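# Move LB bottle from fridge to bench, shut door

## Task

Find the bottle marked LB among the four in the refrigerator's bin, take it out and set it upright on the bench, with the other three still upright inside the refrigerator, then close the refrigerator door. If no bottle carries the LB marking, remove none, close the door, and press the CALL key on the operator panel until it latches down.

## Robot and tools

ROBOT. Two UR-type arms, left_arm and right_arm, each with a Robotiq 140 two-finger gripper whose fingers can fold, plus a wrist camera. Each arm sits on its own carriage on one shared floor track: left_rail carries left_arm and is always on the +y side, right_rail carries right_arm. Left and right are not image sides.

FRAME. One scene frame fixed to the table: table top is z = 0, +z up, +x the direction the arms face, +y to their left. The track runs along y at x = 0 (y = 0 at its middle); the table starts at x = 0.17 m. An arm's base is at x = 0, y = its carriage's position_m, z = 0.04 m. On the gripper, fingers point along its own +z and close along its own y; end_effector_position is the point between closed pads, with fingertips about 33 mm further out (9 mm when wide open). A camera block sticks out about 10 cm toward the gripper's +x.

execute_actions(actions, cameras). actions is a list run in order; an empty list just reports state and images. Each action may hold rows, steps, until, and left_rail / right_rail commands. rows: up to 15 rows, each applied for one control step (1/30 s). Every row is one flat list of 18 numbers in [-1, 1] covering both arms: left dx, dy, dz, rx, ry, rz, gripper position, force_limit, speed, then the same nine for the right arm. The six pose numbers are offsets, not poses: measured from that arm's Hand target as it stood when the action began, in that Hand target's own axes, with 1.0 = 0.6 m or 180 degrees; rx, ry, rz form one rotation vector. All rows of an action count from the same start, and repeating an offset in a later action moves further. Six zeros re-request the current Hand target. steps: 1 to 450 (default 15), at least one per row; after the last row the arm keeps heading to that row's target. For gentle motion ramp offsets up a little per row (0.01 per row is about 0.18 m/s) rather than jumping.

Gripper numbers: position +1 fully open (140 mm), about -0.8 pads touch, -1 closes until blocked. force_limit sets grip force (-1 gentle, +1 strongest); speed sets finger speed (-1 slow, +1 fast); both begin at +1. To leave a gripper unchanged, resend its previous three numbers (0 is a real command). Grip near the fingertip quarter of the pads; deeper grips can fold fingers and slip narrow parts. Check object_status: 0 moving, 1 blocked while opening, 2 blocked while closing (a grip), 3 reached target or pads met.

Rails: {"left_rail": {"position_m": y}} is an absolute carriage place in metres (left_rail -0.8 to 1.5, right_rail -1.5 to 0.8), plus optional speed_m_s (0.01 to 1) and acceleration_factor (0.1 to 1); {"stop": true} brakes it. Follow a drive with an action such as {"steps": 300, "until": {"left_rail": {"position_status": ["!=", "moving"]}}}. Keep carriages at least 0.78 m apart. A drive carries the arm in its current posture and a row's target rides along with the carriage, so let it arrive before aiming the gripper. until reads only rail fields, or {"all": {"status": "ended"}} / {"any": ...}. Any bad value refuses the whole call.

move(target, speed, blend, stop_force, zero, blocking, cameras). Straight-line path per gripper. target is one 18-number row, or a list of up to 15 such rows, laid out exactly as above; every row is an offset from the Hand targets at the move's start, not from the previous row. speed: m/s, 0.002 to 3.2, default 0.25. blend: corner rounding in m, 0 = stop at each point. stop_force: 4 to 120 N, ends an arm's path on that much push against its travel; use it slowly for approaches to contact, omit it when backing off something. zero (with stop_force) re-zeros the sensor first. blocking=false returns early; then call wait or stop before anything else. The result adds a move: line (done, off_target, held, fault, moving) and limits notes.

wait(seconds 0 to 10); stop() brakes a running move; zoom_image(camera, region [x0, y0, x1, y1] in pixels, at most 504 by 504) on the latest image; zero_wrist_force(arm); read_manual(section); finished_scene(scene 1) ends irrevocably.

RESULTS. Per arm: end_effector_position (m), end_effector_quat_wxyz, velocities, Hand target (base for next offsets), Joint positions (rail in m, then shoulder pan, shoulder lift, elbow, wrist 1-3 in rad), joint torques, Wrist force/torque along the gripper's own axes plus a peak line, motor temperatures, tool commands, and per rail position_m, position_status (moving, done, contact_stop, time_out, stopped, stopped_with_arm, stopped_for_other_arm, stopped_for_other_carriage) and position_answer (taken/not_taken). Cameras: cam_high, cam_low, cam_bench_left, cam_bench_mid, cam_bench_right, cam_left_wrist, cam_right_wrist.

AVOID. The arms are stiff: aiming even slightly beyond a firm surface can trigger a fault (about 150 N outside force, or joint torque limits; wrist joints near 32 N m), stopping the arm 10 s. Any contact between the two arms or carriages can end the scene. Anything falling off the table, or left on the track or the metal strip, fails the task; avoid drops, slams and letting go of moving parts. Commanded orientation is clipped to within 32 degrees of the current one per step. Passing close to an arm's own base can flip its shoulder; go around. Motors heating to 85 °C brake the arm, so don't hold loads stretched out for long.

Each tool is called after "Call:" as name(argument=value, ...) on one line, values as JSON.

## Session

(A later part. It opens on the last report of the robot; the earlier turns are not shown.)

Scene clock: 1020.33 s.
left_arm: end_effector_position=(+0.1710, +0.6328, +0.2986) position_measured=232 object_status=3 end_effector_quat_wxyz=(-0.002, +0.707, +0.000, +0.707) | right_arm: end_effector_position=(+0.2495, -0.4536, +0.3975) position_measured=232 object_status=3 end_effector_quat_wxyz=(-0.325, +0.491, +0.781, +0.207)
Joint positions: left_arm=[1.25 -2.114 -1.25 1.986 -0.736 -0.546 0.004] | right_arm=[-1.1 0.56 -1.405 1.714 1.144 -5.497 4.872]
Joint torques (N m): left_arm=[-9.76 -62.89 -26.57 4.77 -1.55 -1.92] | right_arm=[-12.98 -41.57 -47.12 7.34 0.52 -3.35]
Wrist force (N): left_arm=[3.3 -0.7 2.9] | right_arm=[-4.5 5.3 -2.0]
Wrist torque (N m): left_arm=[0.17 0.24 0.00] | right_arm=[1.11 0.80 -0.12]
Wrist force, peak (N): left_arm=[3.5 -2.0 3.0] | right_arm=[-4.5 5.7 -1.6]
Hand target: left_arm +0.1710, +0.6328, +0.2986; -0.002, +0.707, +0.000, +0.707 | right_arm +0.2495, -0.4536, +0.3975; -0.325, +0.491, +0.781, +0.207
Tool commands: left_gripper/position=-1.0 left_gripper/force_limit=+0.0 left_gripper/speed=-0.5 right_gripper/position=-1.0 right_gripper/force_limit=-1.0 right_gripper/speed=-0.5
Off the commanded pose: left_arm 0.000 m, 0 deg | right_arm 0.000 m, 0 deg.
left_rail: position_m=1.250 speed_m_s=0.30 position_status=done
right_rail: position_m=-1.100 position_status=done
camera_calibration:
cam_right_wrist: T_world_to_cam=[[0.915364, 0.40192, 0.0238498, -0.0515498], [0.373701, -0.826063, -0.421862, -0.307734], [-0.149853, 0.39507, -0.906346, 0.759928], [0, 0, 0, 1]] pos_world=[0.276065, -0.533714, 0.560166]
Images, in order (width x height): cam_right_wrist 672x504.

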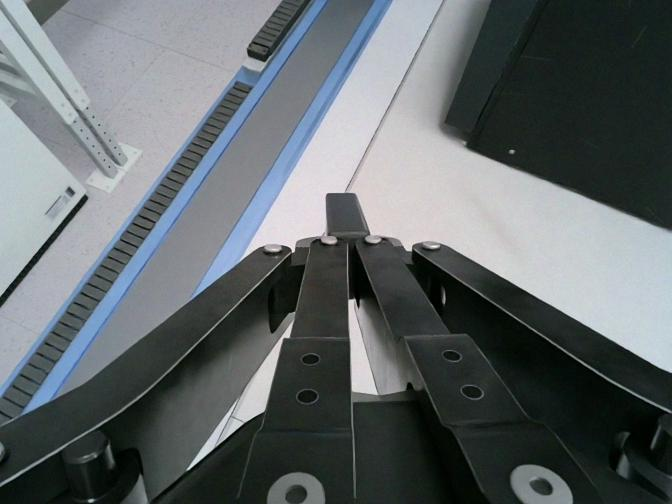

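Call:
move(target=[0,0,0,0,0,0,-1,0,-0.5, -0.401,0.226,-0.405,0,0,0,-1,-1,-0.5], speed=0.25, cameras=["cam_right_wrist","cam_bench_right"])

Scene clock: 1027.53 s.
left_arm: end_effector_position=(+0.1710, +0.6328, +0.2986) position_measured=232 object_status=3 end_effector_quat_wxyz=(-0.002, +0.707, +0.000, +0.707) | right_arm: end_effector_position=(+0.5196, -0.7031, +0.3976) position_measured=232 object_status=3 end_effector_quat_wxyz=(-0.325, +0.491, +0.781, +0.207)
Joint positions: left_arm=[1.25 -2.114 -1.25 1.986 -0.736 -0.546 0.004] | right_arm=[-1.1 0.006 -1.233 1.608 1.601 -5.413 4.119]
Joint torques (N m): left_arm=[10.74 -73.25 -24.99 0.48 1.79 -1.3] | right_arm=[-13.68 -53.65 -44.55 8.44 0.72 -3.36]
Wrist force (N): left_arm=[3.2 -1.0 3.2] | right_arm=[-4.5 5.2 -2.1]
Wrist torque (N m): left_arm=[0.09 0.26 0.00] | right_arm=[1.08 0.79 -0.12]
Wrist force, peak (N): left_arm=[3.5 -0.7 3.3] | right_arm=[-5.8 5.9 -3.7]
Hand target: left_arm +0.1710, +0.6328, +0.2986; -0.002, +0.707, +0.000, +0.707 | right_arm +0.5197, -0.7032, +0.3976; -0.325, +0.491, +0.781, +0.207
Off the commanded pose: left_arm 0.000 m, 0 deg | right_arm 0.000 m, 0 deg.
left_rail: position_m=1.250 speed_m_s=0.30 position_status=done
right_rail: position_m=-1.100 position_status=done
move: done
camera_calibration:
cam_right_wrist: T_world_to_cam=[[0.915364, 0.40192, 0.0238498, -0.198511], [0.373701, -0.826063, -0.421862, -0.614773], [-0.149853, 0.39507, -0.906346, 0.898973], [0, 0, 0, 1]] pos_world=[0.546165, -0.783214, 0.560166]
Images, in order (width x height): cam_bench_right 672x504, cam_right_wrist 672x504.

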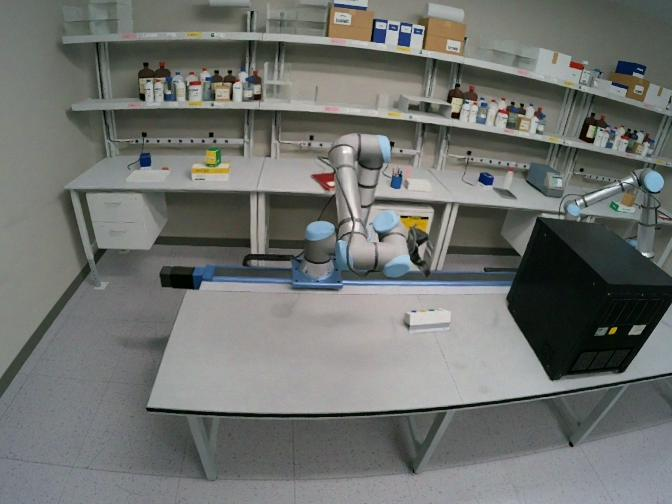

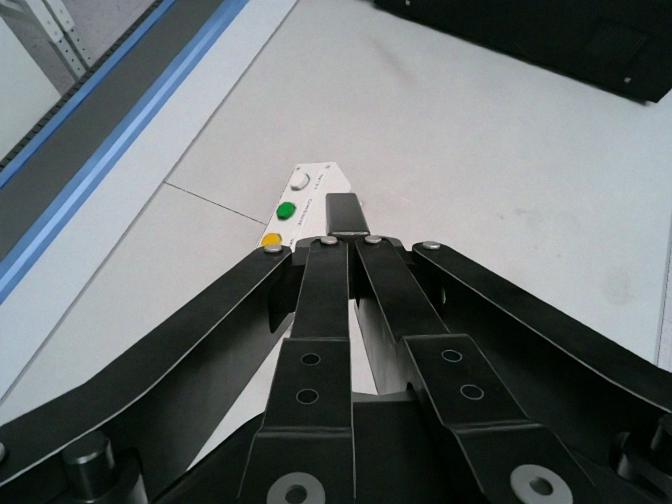

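Call:
move(target=[0,0,0,0,0,0,-1,0,-0.5, -0.248,-0.055,-0.133,0,0,0,-1,-1,-0.5], speed=0.25, cameras=["cam_right_wrist"])

Call:
zoom_image(camera="cam_right_wrist", region=[220, 60, 400, 240])

Scene clock: 1032.07 s.
left_arm: end_effector_position=(+0.1710, +0.6328, +0.2986) position_measured=232 object_status=3 end_effector_quat_wxyz=(-0.002, +0.707, +0.000, +0.707) | right_arm: end_effector_position=(+0.5600, -0.8626, +0.3476) position_measured=232 object_status=3 end_effector_quat_wxyz=(-0.325, +0.491, +0.781, +0.207)
Joint positions: left_arm=[1.25 -2.114 -1.25 1.986 -0.736 -0.546 0.004] | right_arm=[-1.1 -0.238 -1.177 1.657 1.658 -5.298 3.85]
Joint torques (N m): left_arm=[10.29 -73.47 -25.5 0.31 1.96 -0.79] | right_arm=[-12.51 -59.69 -43.75 8.87 0.65 -3.09]
Wrist force (N): left_arm=[3.2 -0.9 3.3] | right_arm=[-4.2 5.1 -2.5]
Wrist torque (N m): left_arm=[0.12 0.25 0.00] | right_arm=[1.08 0.73 -0.12]
Wrist force, peak (N): left_arm=[3.5 -1.0 3.2] | right_arm=[-6.4 4.9 -3.4]
Hand target: left_arm +0.1710, +0.6328, +0.2986; -0.002, +0.707, +0.000, +0.707 | right_arm +0.5600, -0.8627, +0.3476; -0.325, +0.491, +0.781, +0.207
Off the commanded pose: left_arm 0.000 m, 0 deg | right_arm 0.000 m, 0 deg.
left_rail: position_m=1.250 speed_m_s=0.30 position_status=done
right_rail: position_m=-1.100 position_status=done
move: done
camera_calibration:
cam_right_wrist: T_world_to_cam=[[0.915358, 0.401936, 0.0238133, -0.170199], [0.373713, -0.826096, -0.421787, -0.782672], [-0.149859, 0.394986, -0.906382, 0.922717], [0, 0, 0, 1]] pos_world=[0.586565, -0.942613, 0.510266]
Images, in order (width x height): cam_right_wrist 672x504.

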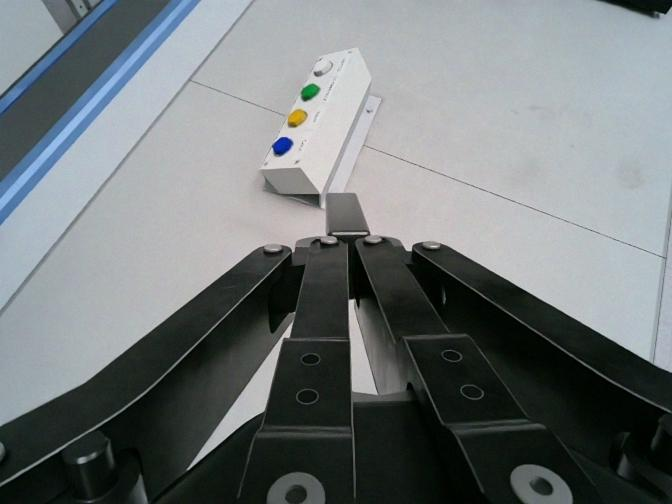

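Scaled by 2.800 from the camera's 672x504 image, which has a finer 960x720 frame.

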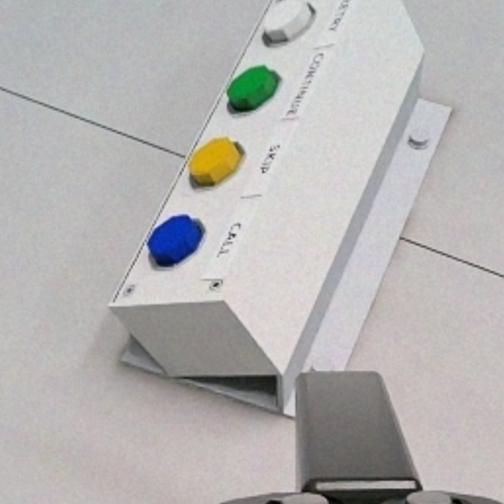

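Call:
execute_actions(actions=[], cameras=["cam_high","cam_low","cam_bench_mid","cam_bench_right","cam_right_wrist"])

Call:
zoom_image(camera="cam_bench_right", region=[395, 300, 465, 340])

Call:
zoom_image(camera="cam_bench_mid", region=[110, 380, 230, 450])

Call:
zoom_image(camera="cam_low", region=[140, 230, 260, 320])

Call:
zoom_image(camera="cam_high", region=[140, 220, 230, 290])

Scene clock: 1036.53 s.
left_arm: end_effector_position=(+0.1710, +0.6328, +0.2986) position_measured=232 object_status=3 end_effector_quat_wxyz=(-0.002, +0.707, +0.000, +0.707) | right_arm: end_effector_position=(+0.5600, -0.8628, +0.3476) position_measured=232 object_status=3 end_effector_quat_wxyz=(-0.325, +0.491, +0.781, +0.207)
Joint positions: left_arm=[1.25 -2.114 -1.25 1.986 -0.736 -0.546 0.004] | right_arm=[-1.1 -0.238 -1.177 1.657 1.658 -5.298 3.85]
Joint velocities: within noise
Joint torques (N m): left_arm=[10.52 -72.64 -26.32 0.63 1.92 0.13] | right_arm=[-13.36 -59.38 -43.31 8.41 0.85 -3.46]
Motor temperatures (°C): left_arm=[29 29 27 35 36 30] | right_arm=[30 33 30 31 34 32]
Wrist force (N): left_arm=[3.1 -0.9 2.7] | right_arm=[-4.2 5.0 -2.1]
Wrist torque (N m): left_arm=[0.12 0.28 0.00] | right_arm=[1.06 0.73 -0.12]
Wrist force, peak (N): left_arm=[3.4 -0.9 3.3] | right_arm=[-4.3 5.8 -2.4]
Hand target: left_arm +0.1710, +0.6328, +0.2986; -0.002, +0.707, +0.000, +0.707 | right_arm +0.5600, -0.8628, +0.3476; -0.325, +0.491, +0.781, +0.207
Tool commands: left_gripper/position=-1.0 left_gripper/force_limit=+0.0 left_gripper/speed=-0.5 right_gripper/position=-1.0 right_gripper/force_limit=-1.0 right_gripper/speed=-0.5
Off the commanded pose: left_arm 0.000 m, 0 deg | right_arm 0.000 m, 0 deg.
left_rail: position_m=1.250 speed_m_s=0.30 position_status=done
right_rail: position_m=-1.100 position_status=done
camera_calibration:
cam_right_wrist: T_world_to_cam=[[0.915364, 0.40192, 0.0238498, -0.170112], [0.373701, -0.826063, -0.421862, -0.782886], [-0.149853, 0.39507, -0.906346, 0.922802], [0, 0, 0, 1]] pos_world=[0.586565, -0.942914, 0.510166]
Images, in order (width x height): cam_high 672x504, cam_low 672x504, cam_bench_mid 672x504, cam_bench_right 672x504, cam_right_wrist 672x504.

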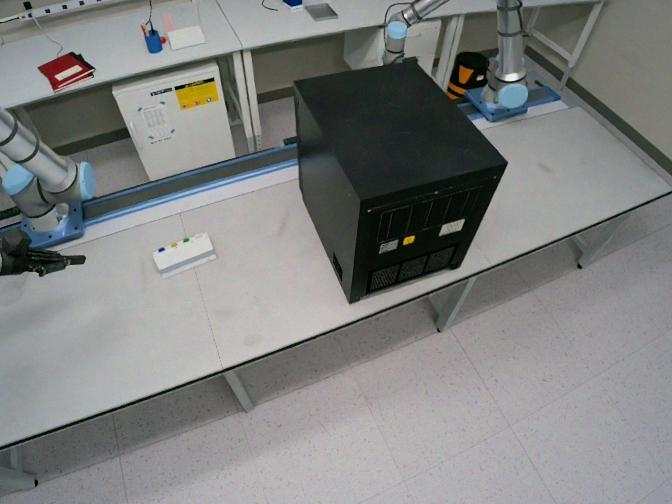

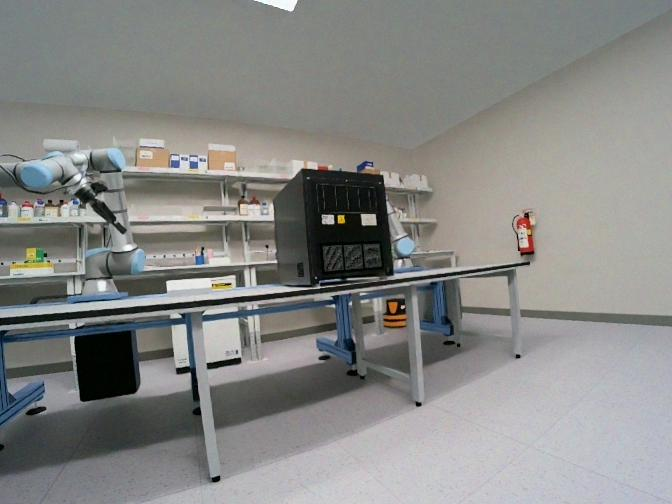

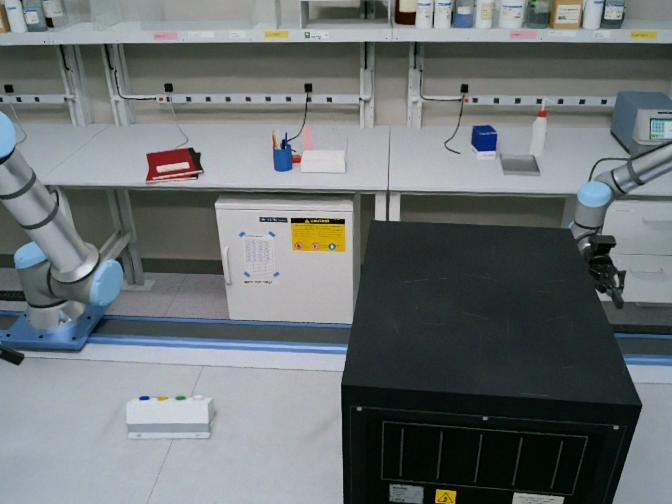

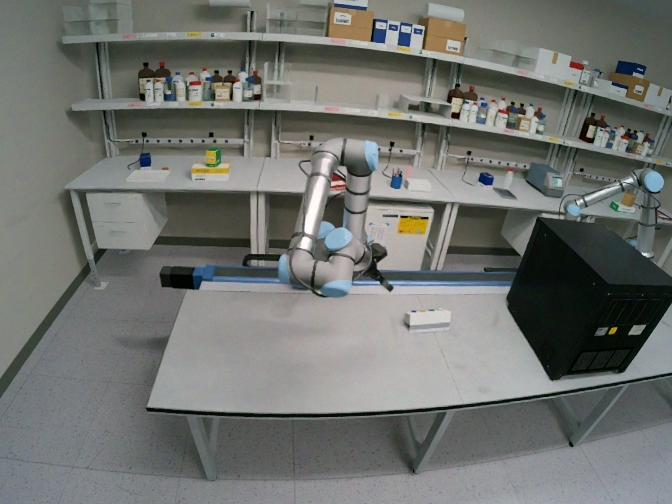

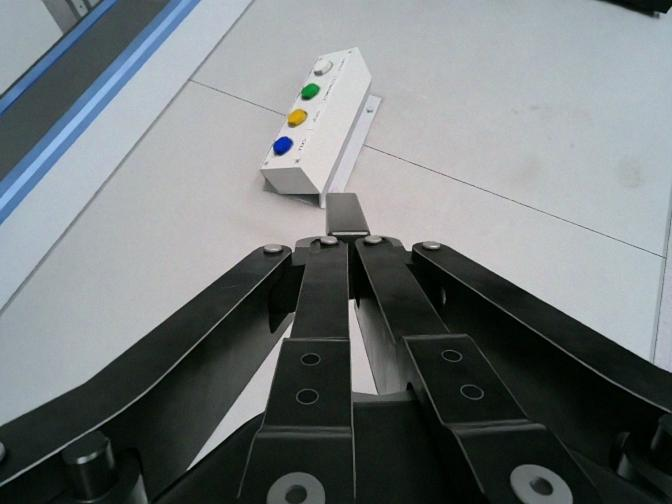

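Scaled by 7.200 from the camera's 672x504 image, which has a finer 960x720 frame.

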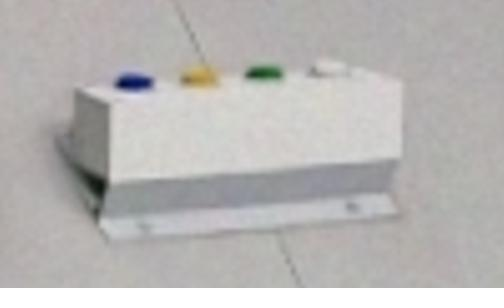

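Scaled by 4.200 from the camera's 672x504 image, which has a finer 960x720 frame.

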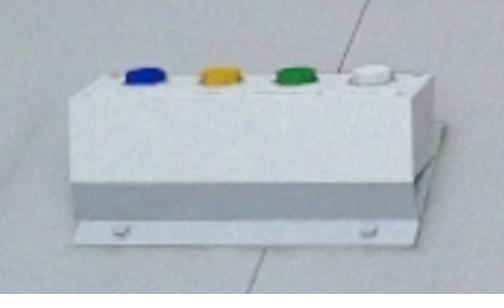

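Scaled by 4.200 from the camera's 672x504 image, which has a finer 960x720 frame.

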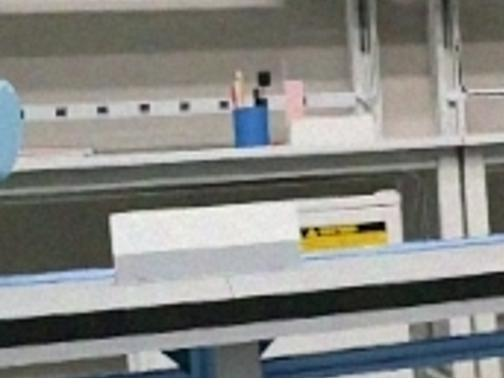

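Scaled by 5.600 from the camera's 672x504 image, which has a finer 960x720 frame.

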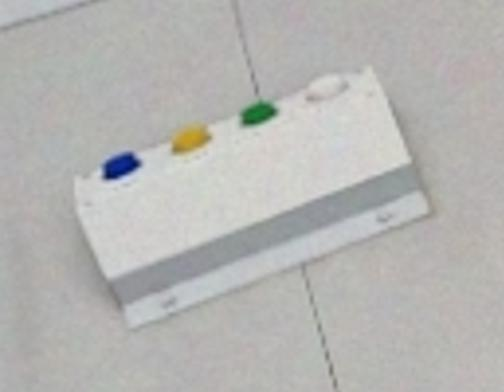

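Call:
move(target=[0,0,0,0,0,0,-1,0,-0.5, 0.241,-0.238,0.475,-0.456,-0.003,0.451,-1,-1,-0.5], speed=0.25, cameras=["cam_right_wrist","cam_bench_right"])

Scene clock: 1053.90 s.
left_arm: end_effector_position=(+0.1710, +0.6328, +0.2986) position_measured=232 object_status=3 end_effector_quat_wxyz=(-0.002, +0.707, +0.000, +0.707) | right_arm: end_effector_position=(+0.3009, -0.6512, +0.2497) position_measured=232 object_status=3 end_effector_quat_wxyz=(-0.100, +0.868, +0.302, +0.380)
Joint positions: left_arm=[1.25 -2.114 -1.25 1.986 -0.736 -0.546 0.004] | right_arm=[-1.1 0.706 -1.835 2.27 0.331 -4.63 6.284]
Joint torques (N m): left_arm=[10.74 -73.54 -26.62 0.79 1.38 0.5] | right_arm=[8.23 -4 -34.96 -1.28 3.14 4.18]
Wrist force (N): left_arm=[3.1 -0.9 2.6] | right_arm=[-4.0 5.3 -2.1]
Wrist torque (N m): left_arm=[0.12 0.28 0.00] | right_arm=[1.12 0.69 -0.25]
Wrist force, peak (N): left_arm=[3.3 -1.4 3.4] | right_arm=[-5.0 6.2 -2.7]
Hand target: left_arm +0.1710, +0.6328, +0.2986; -0.002, +0.707, +0.000, +0.707 | right_arm +0.2999, -0.6500, +0.2497; -0.013, +0.921, +0.044, +0.386
Off the commanded pose: left_arm 0.000 m, 0 deg | right_arm 0.002 m, 37 deg; orientation clipped.
left_rail: position_m=1.250 speed_m_s=0.30 position_status=done
right_rail: position_m=-1.100 position_status=done
joint sent to its limit (right arm) — joint 7 (wrist 3), upper limit.
move: off_target (right_arm); limits=paced
camera_calibration:
cam_right_wrist: T_world_to_cam=[[0.572996, -0.816106, 0.0751403, -0.718582], [-0.717307, -0.543742, -0.435678, -0.0369818], [0.396416, 0.195743, -0.896961, 0.415199], [0, 0, 0, 1]] pos_world=[0.220626, -0.68782, 0.410299]
Images, in order (width x height): cam_bench_right 672x504, cam_right_wrist 672x504.

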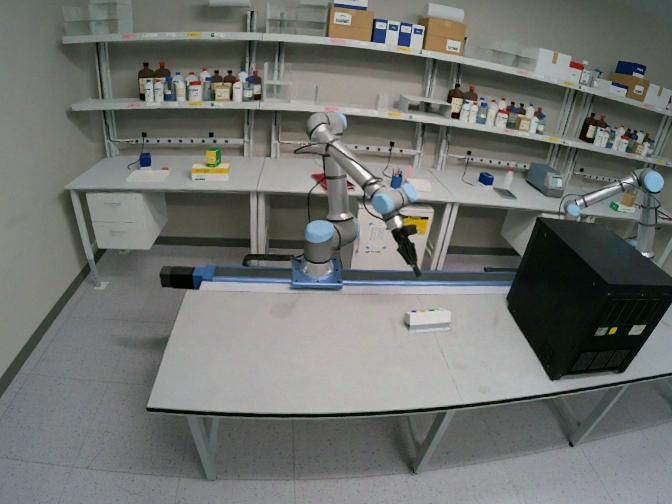

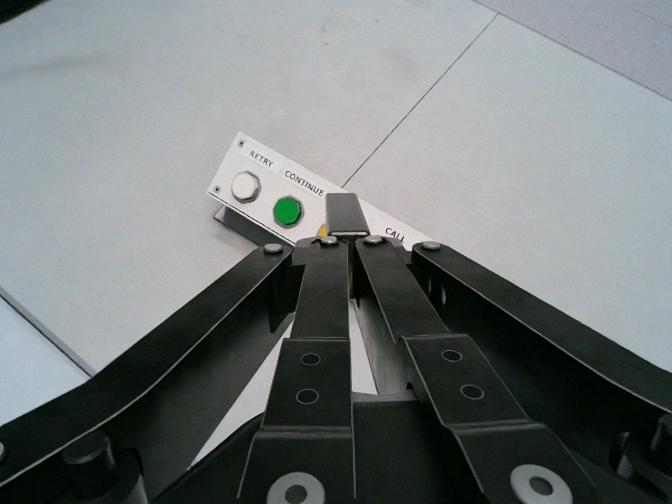

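Call:
move(target=[0,0,0,0,0,0,-1,0,-0.5, -0.033,-0.001,0.0655,0.0484,-0.0763,-0.3475,-1,-1,-0.5], speed=0.2, cameras=["cam_right_wrist","cam_bench_right","cam_high"])

Scene clock: 1106.63 s.
left_arm: end_effector_position=(+0.1710, +0.6328, +0.2986) position_measured=232 object_status=3 end_effector_quat_wxyz=(-0.002, +0.707, +0.000, +0.707) | right_arm: end_effector_position=(+0.3139, -0.6485, +0.2081) position_measured=232 object_status=3 end_effector_quat_wxyz=(+0.127, +0.799, +0.543, +0.226)
Joint positions: left_arm=[1.25 -2.114 -1.25 1.986 -0.736 -0.546 0.004] | right_arm=[-1.1 0.865 -1.504 2.023 0.662 -4.352 5.883]
Joint torques (N m): left_arm=[11.01 -72.96 -27.01 0.92 0.91 0.15] | right_arm=[12.81 -27.64 -46.42 5.75 3.8 -3.14]
Wrist force (N): left_arm=[3.2 -0.7 3.1] | right_arm=[-4.8 5.6 -0.9]
Wrist torque (N m): left_arm=[0.16 0.26 0.01] | right_arm=[1.23 1.09 0.11]
Wrist force, peak (N): left_arm=[3.4 -1.0 3.3] | right_arm=[-5.3 5.8 -2.0]
Hand target: left_arm +0.1710, +0.6328, +0.2986; -0.002, +0.707, +0.000, +0.707 | right_arm +0.3140, -0.6485, +0.2080; +0.127, +0.799, +0.543, +0.225
Off the commanded pose: left_arm 0.000 m, 0 deg | right_arm 0.000 m, 0 deg.
left_rail: position_m=1.250 speed_m_s=0.30 position_status=done
right_rail: position_m=-1.100 position_status=done
move: done
camera_calibration:
cam_right_wrist: T_world_to_cam=[[0.787203, -0.389249, 0.478327, -0.59508], [-0.482063, -0.872136, 0.0836328, -0.439132], [0.384612, -0.29642, -0.87419, 0.0518892], [0, 0, 0, 1]] pos_world=[0.236803, -0.599236, 0.36673]
Images, in order (width x height): cam_high 672x504, cam_bench_right 672x504, cam_right_wrist 672x504.

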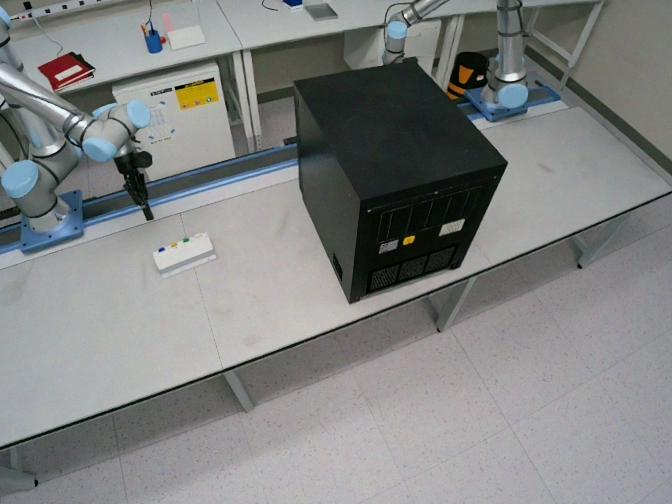

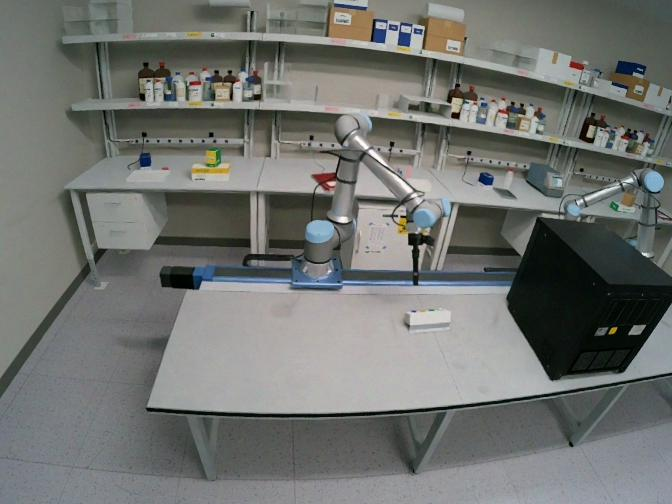

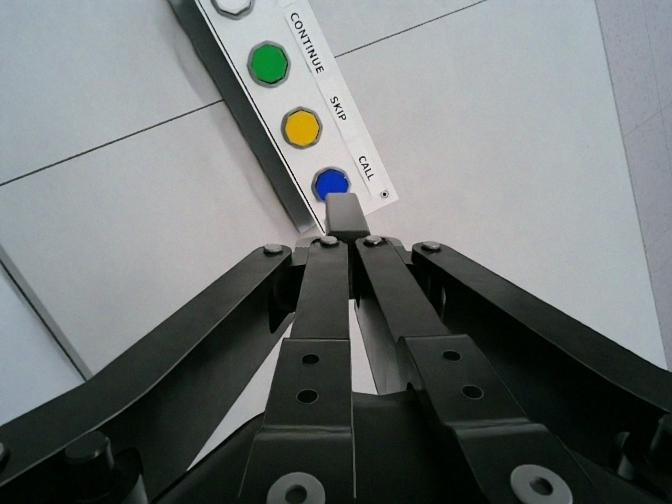

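Call:
move(target=[0,0,0,0,0,0,-1,0,-0.5, -0.004,-0.0093,0.125,0,0,0,-1,-1,-0.5], speed=0.1, stop_force=20, cameras=["cam_right_wrist","cam_bench_right","cam_bench_mid"])

Call:
zoom_image(camera="cam_right_wrist", region=[250, 100, 430, 280])

Call:
zoom_image(camera="cam_bench_mid", region=[90, 340, 230, 450])

Scene clock: 1116.83 s.
left_arm: end_effector_position=(+0.1710, +0.6328, +0.2986) position_measured=232 object_status=3 end_effector_quat_wxyz=(-0.002, +0.707, +0.000, +0.707) | right_arm: end_effector_position=(+0.3461, -0.6456, +0.1400) position_measured=232 object_status=3 end_effector_quat_wxyz=(+0.127, +0.799, +0.543, +0.225)
Joint positions: left_arm=[1.25 -2.114 -1.25 1.986 -0.736 -0.546 0.004] | right_arm=[-1.1 0.814 -1.415 2.061 0.52 -4.372 5.833]
Joint torques (N m): left_arm=[9.83 -73.78 -27.25 0.9 0.86 0.54] | right_arm=[-13.44 -35.94 -27.85 -0.04 -1.21 -3.45]
Wrist force (N): left_arm=[3.3 -1.0 2.9] | right_arm=[-5.2 5.5 -2.1]
Wrist torque (N m): left_arm=[0.10 0.22 0.00] | right_arm=[1.22 1.20 0.12]
Wrist force, peak (N): left_arm=[3.4 -0.9 3.3] | right_arm=[-5.3 6.1 -1.9]
Hand target: left_arm +0.1710, +0.6328, +0.2986; -0.002, +0.707, +0.000, +0.707 | right_arm +0.3461, -0.6456, +0.1400; +0.127, +0.799, +0.543, +0.225
Off the commanded pose: left_arm 0.000 m, 0 deg | right_arm 0.000 m, 0 deg.
left_rail: position_m=1.250 speed_m_s=0.30 position_status=done
right_rail: position_m=-1.100 position_status=done
move: done
camera_calibration:
cam_right_wrist: T_world_to_cam=[[0.787299, -0.388827, 0.478512, -0.586486], [-0.481891, -0.872182, 0.0841438, -0.415579], [0.384632, -0.296837, -0.87404, -0.0193105], [0, 0, 0, 1]] pos_world=[0.268903, -0.596234, 0.298731]
Images, in order (width x height): cam_bench_mid 672x504, cam_bench_right 672x504, cam_right_wrist 672x504.

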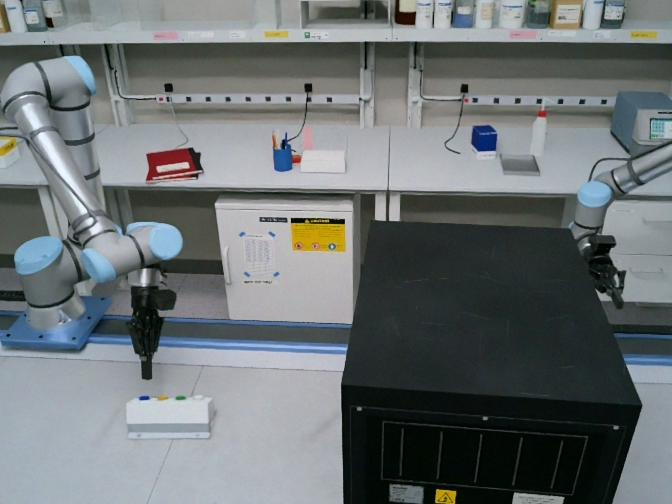

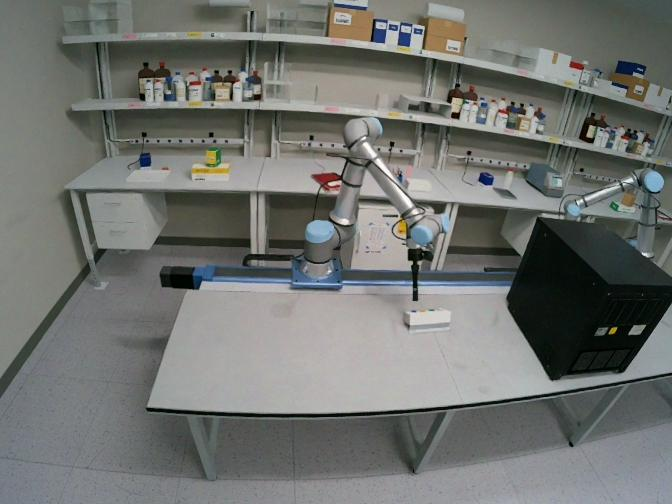

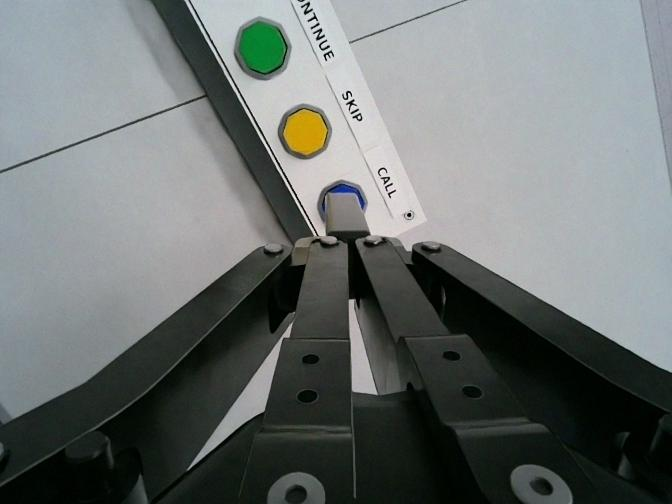

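Scaled by 2.800 from the camera's 672x504 image, which has a finer 960x720 frame.

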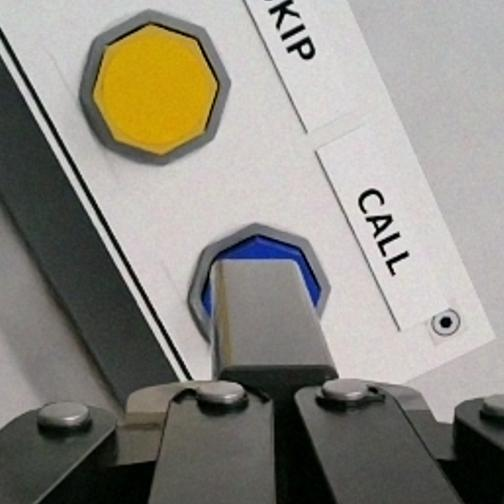

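Scaled by 3.600 from the camera's 672x504 image, which has a finer 960x720 frame.

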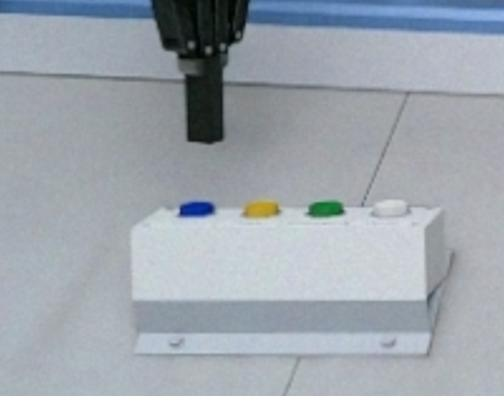

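Call:
move(target=[0,0,0,0,0,0,-1,0,-0.5, -0.006,0.0015,0.05,0,0,0,-1,-1,-0.5], speed=0.05, stop_force=12, cameras=["cam_right_wrist"])

Call:
zoom_image(camera="cam_right_wrist", region=[250, 100, 430, 280])

Scene clock: 1122.00 s.
left_arm: end_effector_position=(+0.1710, +0.6328, +0.2986) position_measured=232 object_status=3 end_effector_quat_wxyz=(-0.002, +0.707, +0.000, +0.707) | right_arm: end_effector_position=(+0.3606, -0.6480, +0.1137) position_measured=232 object_status=3 end_effector_quat_wxyz=(+0.127, +0.799, +0.543, +0.225)
Joint positions: left_arm=[1.25 -2.114 -1.25 1.986 -0.736 -0.546 0.004] | right_arm=[-1.1 0.787 -1.381 2.076 0.462 -4.382 5.807]
Joint torques (N m): left_arm=[10.68 -71.96 -26.98 1.27 0.7 0.41] | right_arm=[-14.24 -37.72 -26.41 0.06 -1.12 -3.55]
Wrist force (N): left_arm=[3.0 -1.1 2.7] | right_arm=[-4.7 5.4 -1.7]
Wrist torque (N m): left_arm=[0.08 0.30 0.01] | right_arm=[1.20 1.08 0.12]
Wrist force, peak (N): left_arm=[3.5 -0.9 3.2] | right_arm=[-5.1 6.0 -1.7]
Hand target: left_arm +0.1710, +0.6328, +0.2986; -0.002, +0.707, +0.000, +0.707 | right_arm +0.3606, -0.6480, +0.1137; +0.127, +0.799, +0.543, +0.225
Off the commanded pose: left_arm 0.000 m, 0 deg | right_arm 0.000 m, 0 deg.
left_rail: position_m=1.250 speed_m_s=0.30 position_status=done
right_rail: position_m=-1.100 position_status=done
move: done
camera_calibration:
cam_right_wrist: T_world_to_cam=[[0.787299, -0.388827, 0.478512, -0.58632], [-0.481891, -0.872182, 0.0841438, -0.408503], [0.384632, -0.296837, -0.87404, -0.0487429], [0, 0, 0, 1]] pos_world=[0.283503, -0.598734, 0.272331]
Images, in order (width x height): cam_right_wrist 672x504.

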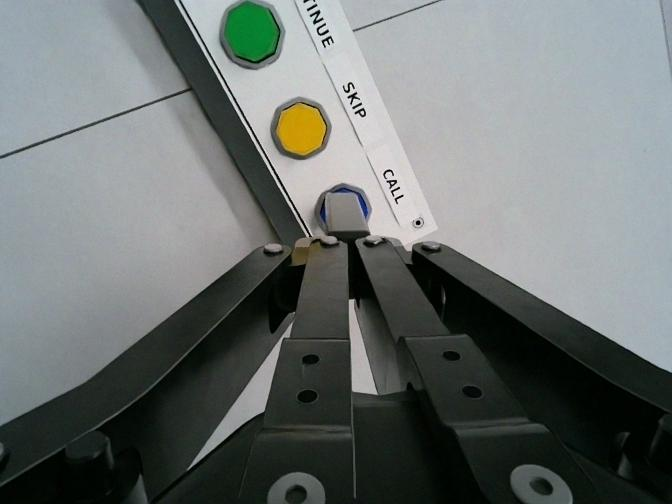

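Scaled by 2.800 from the camera's 672x504 image, which has a finer 960x720 frame.

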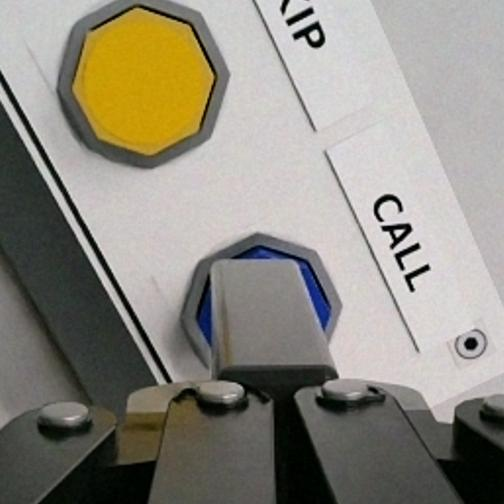

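Call:
move(target=[0,0,0,0,0,0,-1,0,-0.5, -0.001,0.001,0.1,0,0,0,-1,-1,-0.5], speed=0.012, stop_force=35, cameras=["cam_right_wrist","cam_bench_mid"])

Call:
zoom_image(camera="cam_right_wrist", region=[250, 100, 430, 280])

Scene clock: 1127.27 s.
left_arm: end_effector_position=(+0.1710, +0.6328, +0.2986) position_measured=232 object_status=3 end_effector_quat_wxyz=(-0.002, +0.707, +0.000, +0.707) | right_arm: end_effector_position=(+0.3725, -0.6473, +0.0934) position_measured=232 object_status=3 end_effector_quat_wxyz=(+0.127, +0.799, +0.543, +0.225)
Joint positions: left_arm=[1.25 -2.114 -1.25 1.986 -0.736 -0.546 0.004] | right_arm=[-1.1 0.769 -1.35 2.08 0.42 -4.39 5.79]
Joint torques (N m): left_arm=[11.62 -71.68 -27.46 1.22 0.96 0.37] | right_arm=[5.24 -52.6 -26.54 1.34 2.88 3.86]
Wrist force (N): left_arm=[3.2 -1.0 2.8] | right_arm=[-1.2 8.7 -38.0]
Wrist torque (N m): left_arm=[0.09 0.27 0.00] | right_arm=[1.15 1.14 0.12]
Wrist force, peak (N): left_arm=[3.4 -0.7 3.3] | right_arm=[3.7 9.0 -58.6]
Hand target: left_arm +0.1710, +0.6328, +0.2986; -0.002, +0.707, +0.000, +0.707 | right_arm +0.3725, -0.6473, +0.0934; +0.127, +0.799, +0.543, +0.225 (not the last commanded pose)
Off the commanded pose: left_arm 0.000 m, 0 deg | right_arm 0.037 m, 0 deg.
left_rail: position_m=1.250 speed_m_s=0.30 position_status=done
right_rail: position_m=-1.100 position_status=done
move: contact (right_arm)
camera_calibration:
cam_right_wrist: T_world_to_cam=[[0.787299, -0.388827, 0.478512, -0.585624], [-0.481891, -0.872182, 0.0841438, -0.400498], [0.384632, -0.296837, -0.87404, -0.0708168], [0, 0, 0, 1]] pos_world=[0.295303, -0.598034, 0.252031]
Images, in order (width x height): cam_bench_mid 672x504, cam_right_wrist 672x504.

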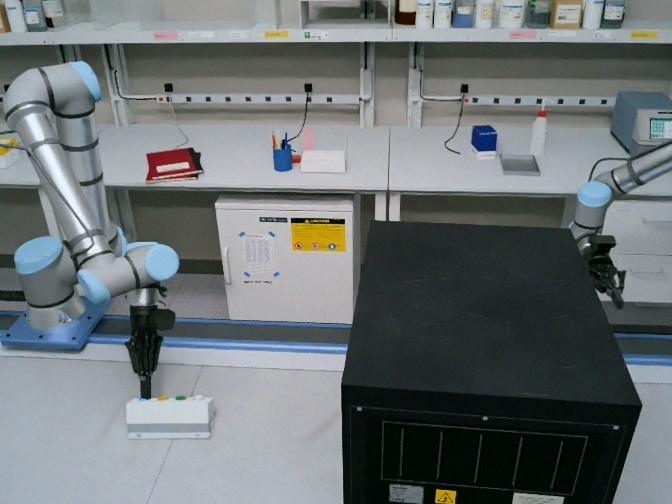

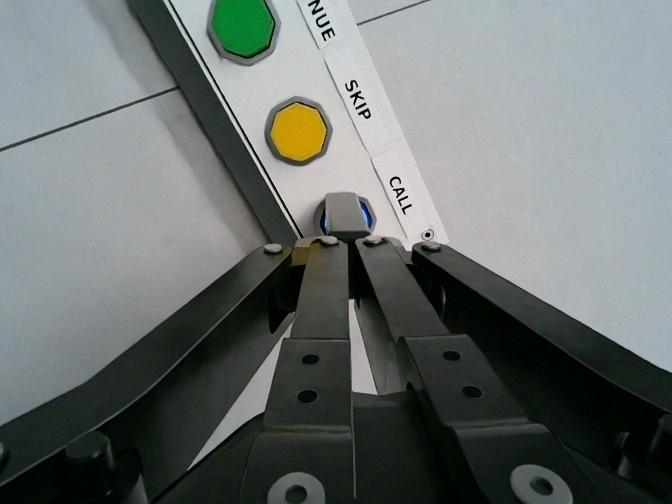

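Scaled by 2.800 from the camera's 672x504 image, which has a finer 960x720 frame.

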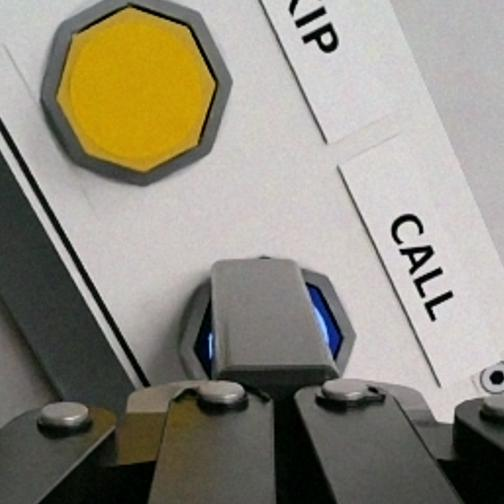

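Looks lit. Retreat and see.

Call:
move(target=[0,0,0,0,0,0,-1,0,-0.5, 0,0,-0.2,0,0,0,-1,-1,-0.5], speed=0.1, cameras=["cam_right_wrist","cam_left_wrist"])

Call:
zoom_image(camera="cam_right_wrist", region=[220, 60, 430, 270])

Scene clock: 1130.70 s.
left_arm: end_effector_position=(+0.1710, +0.6328, +0.2986) position_measured=232 object_status=3 end_effector_quat_wxyz=(-0.002, +0.707, +0.000, +0.707) | right_arm: end_effector_position=(+0.3127, -0.6523, +0.1972) position_measured=232 object_status=3 end_effector_quat_wxyz=(+0.127, +0.799, +0.543, +0.225)
Joint positions: left_arm=[1.25 -2.114 -1.25 1.986 -0.736 -0.546 0.004] | right_arm=[-1.1 0.861 -1.501 2.041 0.64 -4.353 5.879]
Joint torques (N m): left_arm=[9.98 -73.5 -28.27 1.06 0.41 0.76] | right_arm=[12.83 -61.79 -44.19 5.94 3.41 3.94]
Wrist force (N): left_arm=[3.2 -0.9 2.9] | right_arm=[-4.8 4.6 -1.6]
Wrist torque (N m): left_arm=[0.12 0.25 0.00] | right_arm=[1.03 1.09 -0.04]
Wrist force, peak (N): left_arm=[3.4 -1.0 3.2] | right_arm=[-1.1 8.7 -38.0]
Hand target: left_arm +0.1710, +0.6328, +0.2986; -0.002, +0.707, +0.000, +0.707 | right_arm +0.3127, -0.6523, +0.1973; +0.127, +0.799, +0.543, +0.225
Off the commanded pose: left_arm 0.000 m, 0 deg | right_arm 0.000 m, 0 deg.
left_rail: position_m=1.250 speed_m_s=0.30 position_status=done
right_rail: position_m=-1.100 position_status=done
move: done
camera_calibration:
cam_left_wrist: T_world_to_cam=[[-0.0476769, -0.998682, -0.0189919, 0.649794], [-0.315637, 0.0331023, -0.948302, 0.320571], [0.947681, -0.0392175, -0.3168, 0.140859], [0, 0, 0, 1]] pos_world=[-0.00132474, 0.64385, 0.360963]
cam_right_wrist: T_world_to_cam=[[0.787299, -0.388827, 0.478512, -0.590197], [-0.481891, -0.872182, 0.0841438, -0.442274], [0.384632, -0.296837, -0.87404, 0.0414166], [0, 0, 0, 1]] pos_world=[0.235603, -0.602934, 0.355831]
Images, in order (width x height): cam_left_wrist 672x504, cam_right_wrist 672x504.

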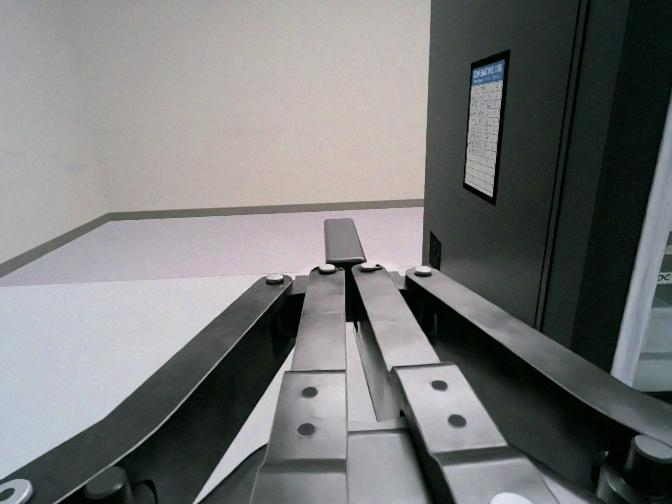

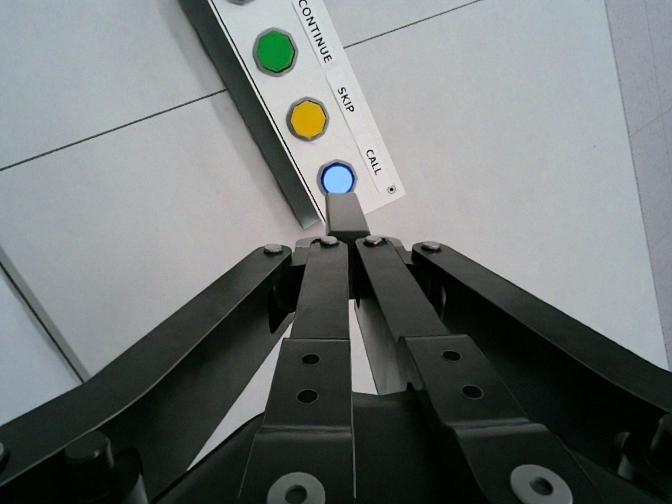

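Scaled by 2.400 from the camera's 672x504 image, which has a finer 960x720 frame.

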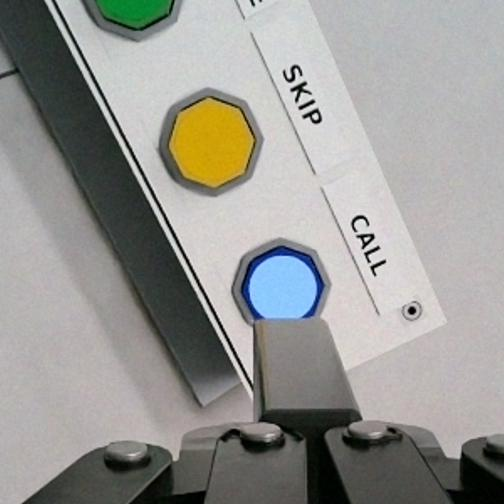

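Call:
finished_scene()

The scene is finished: the task was done.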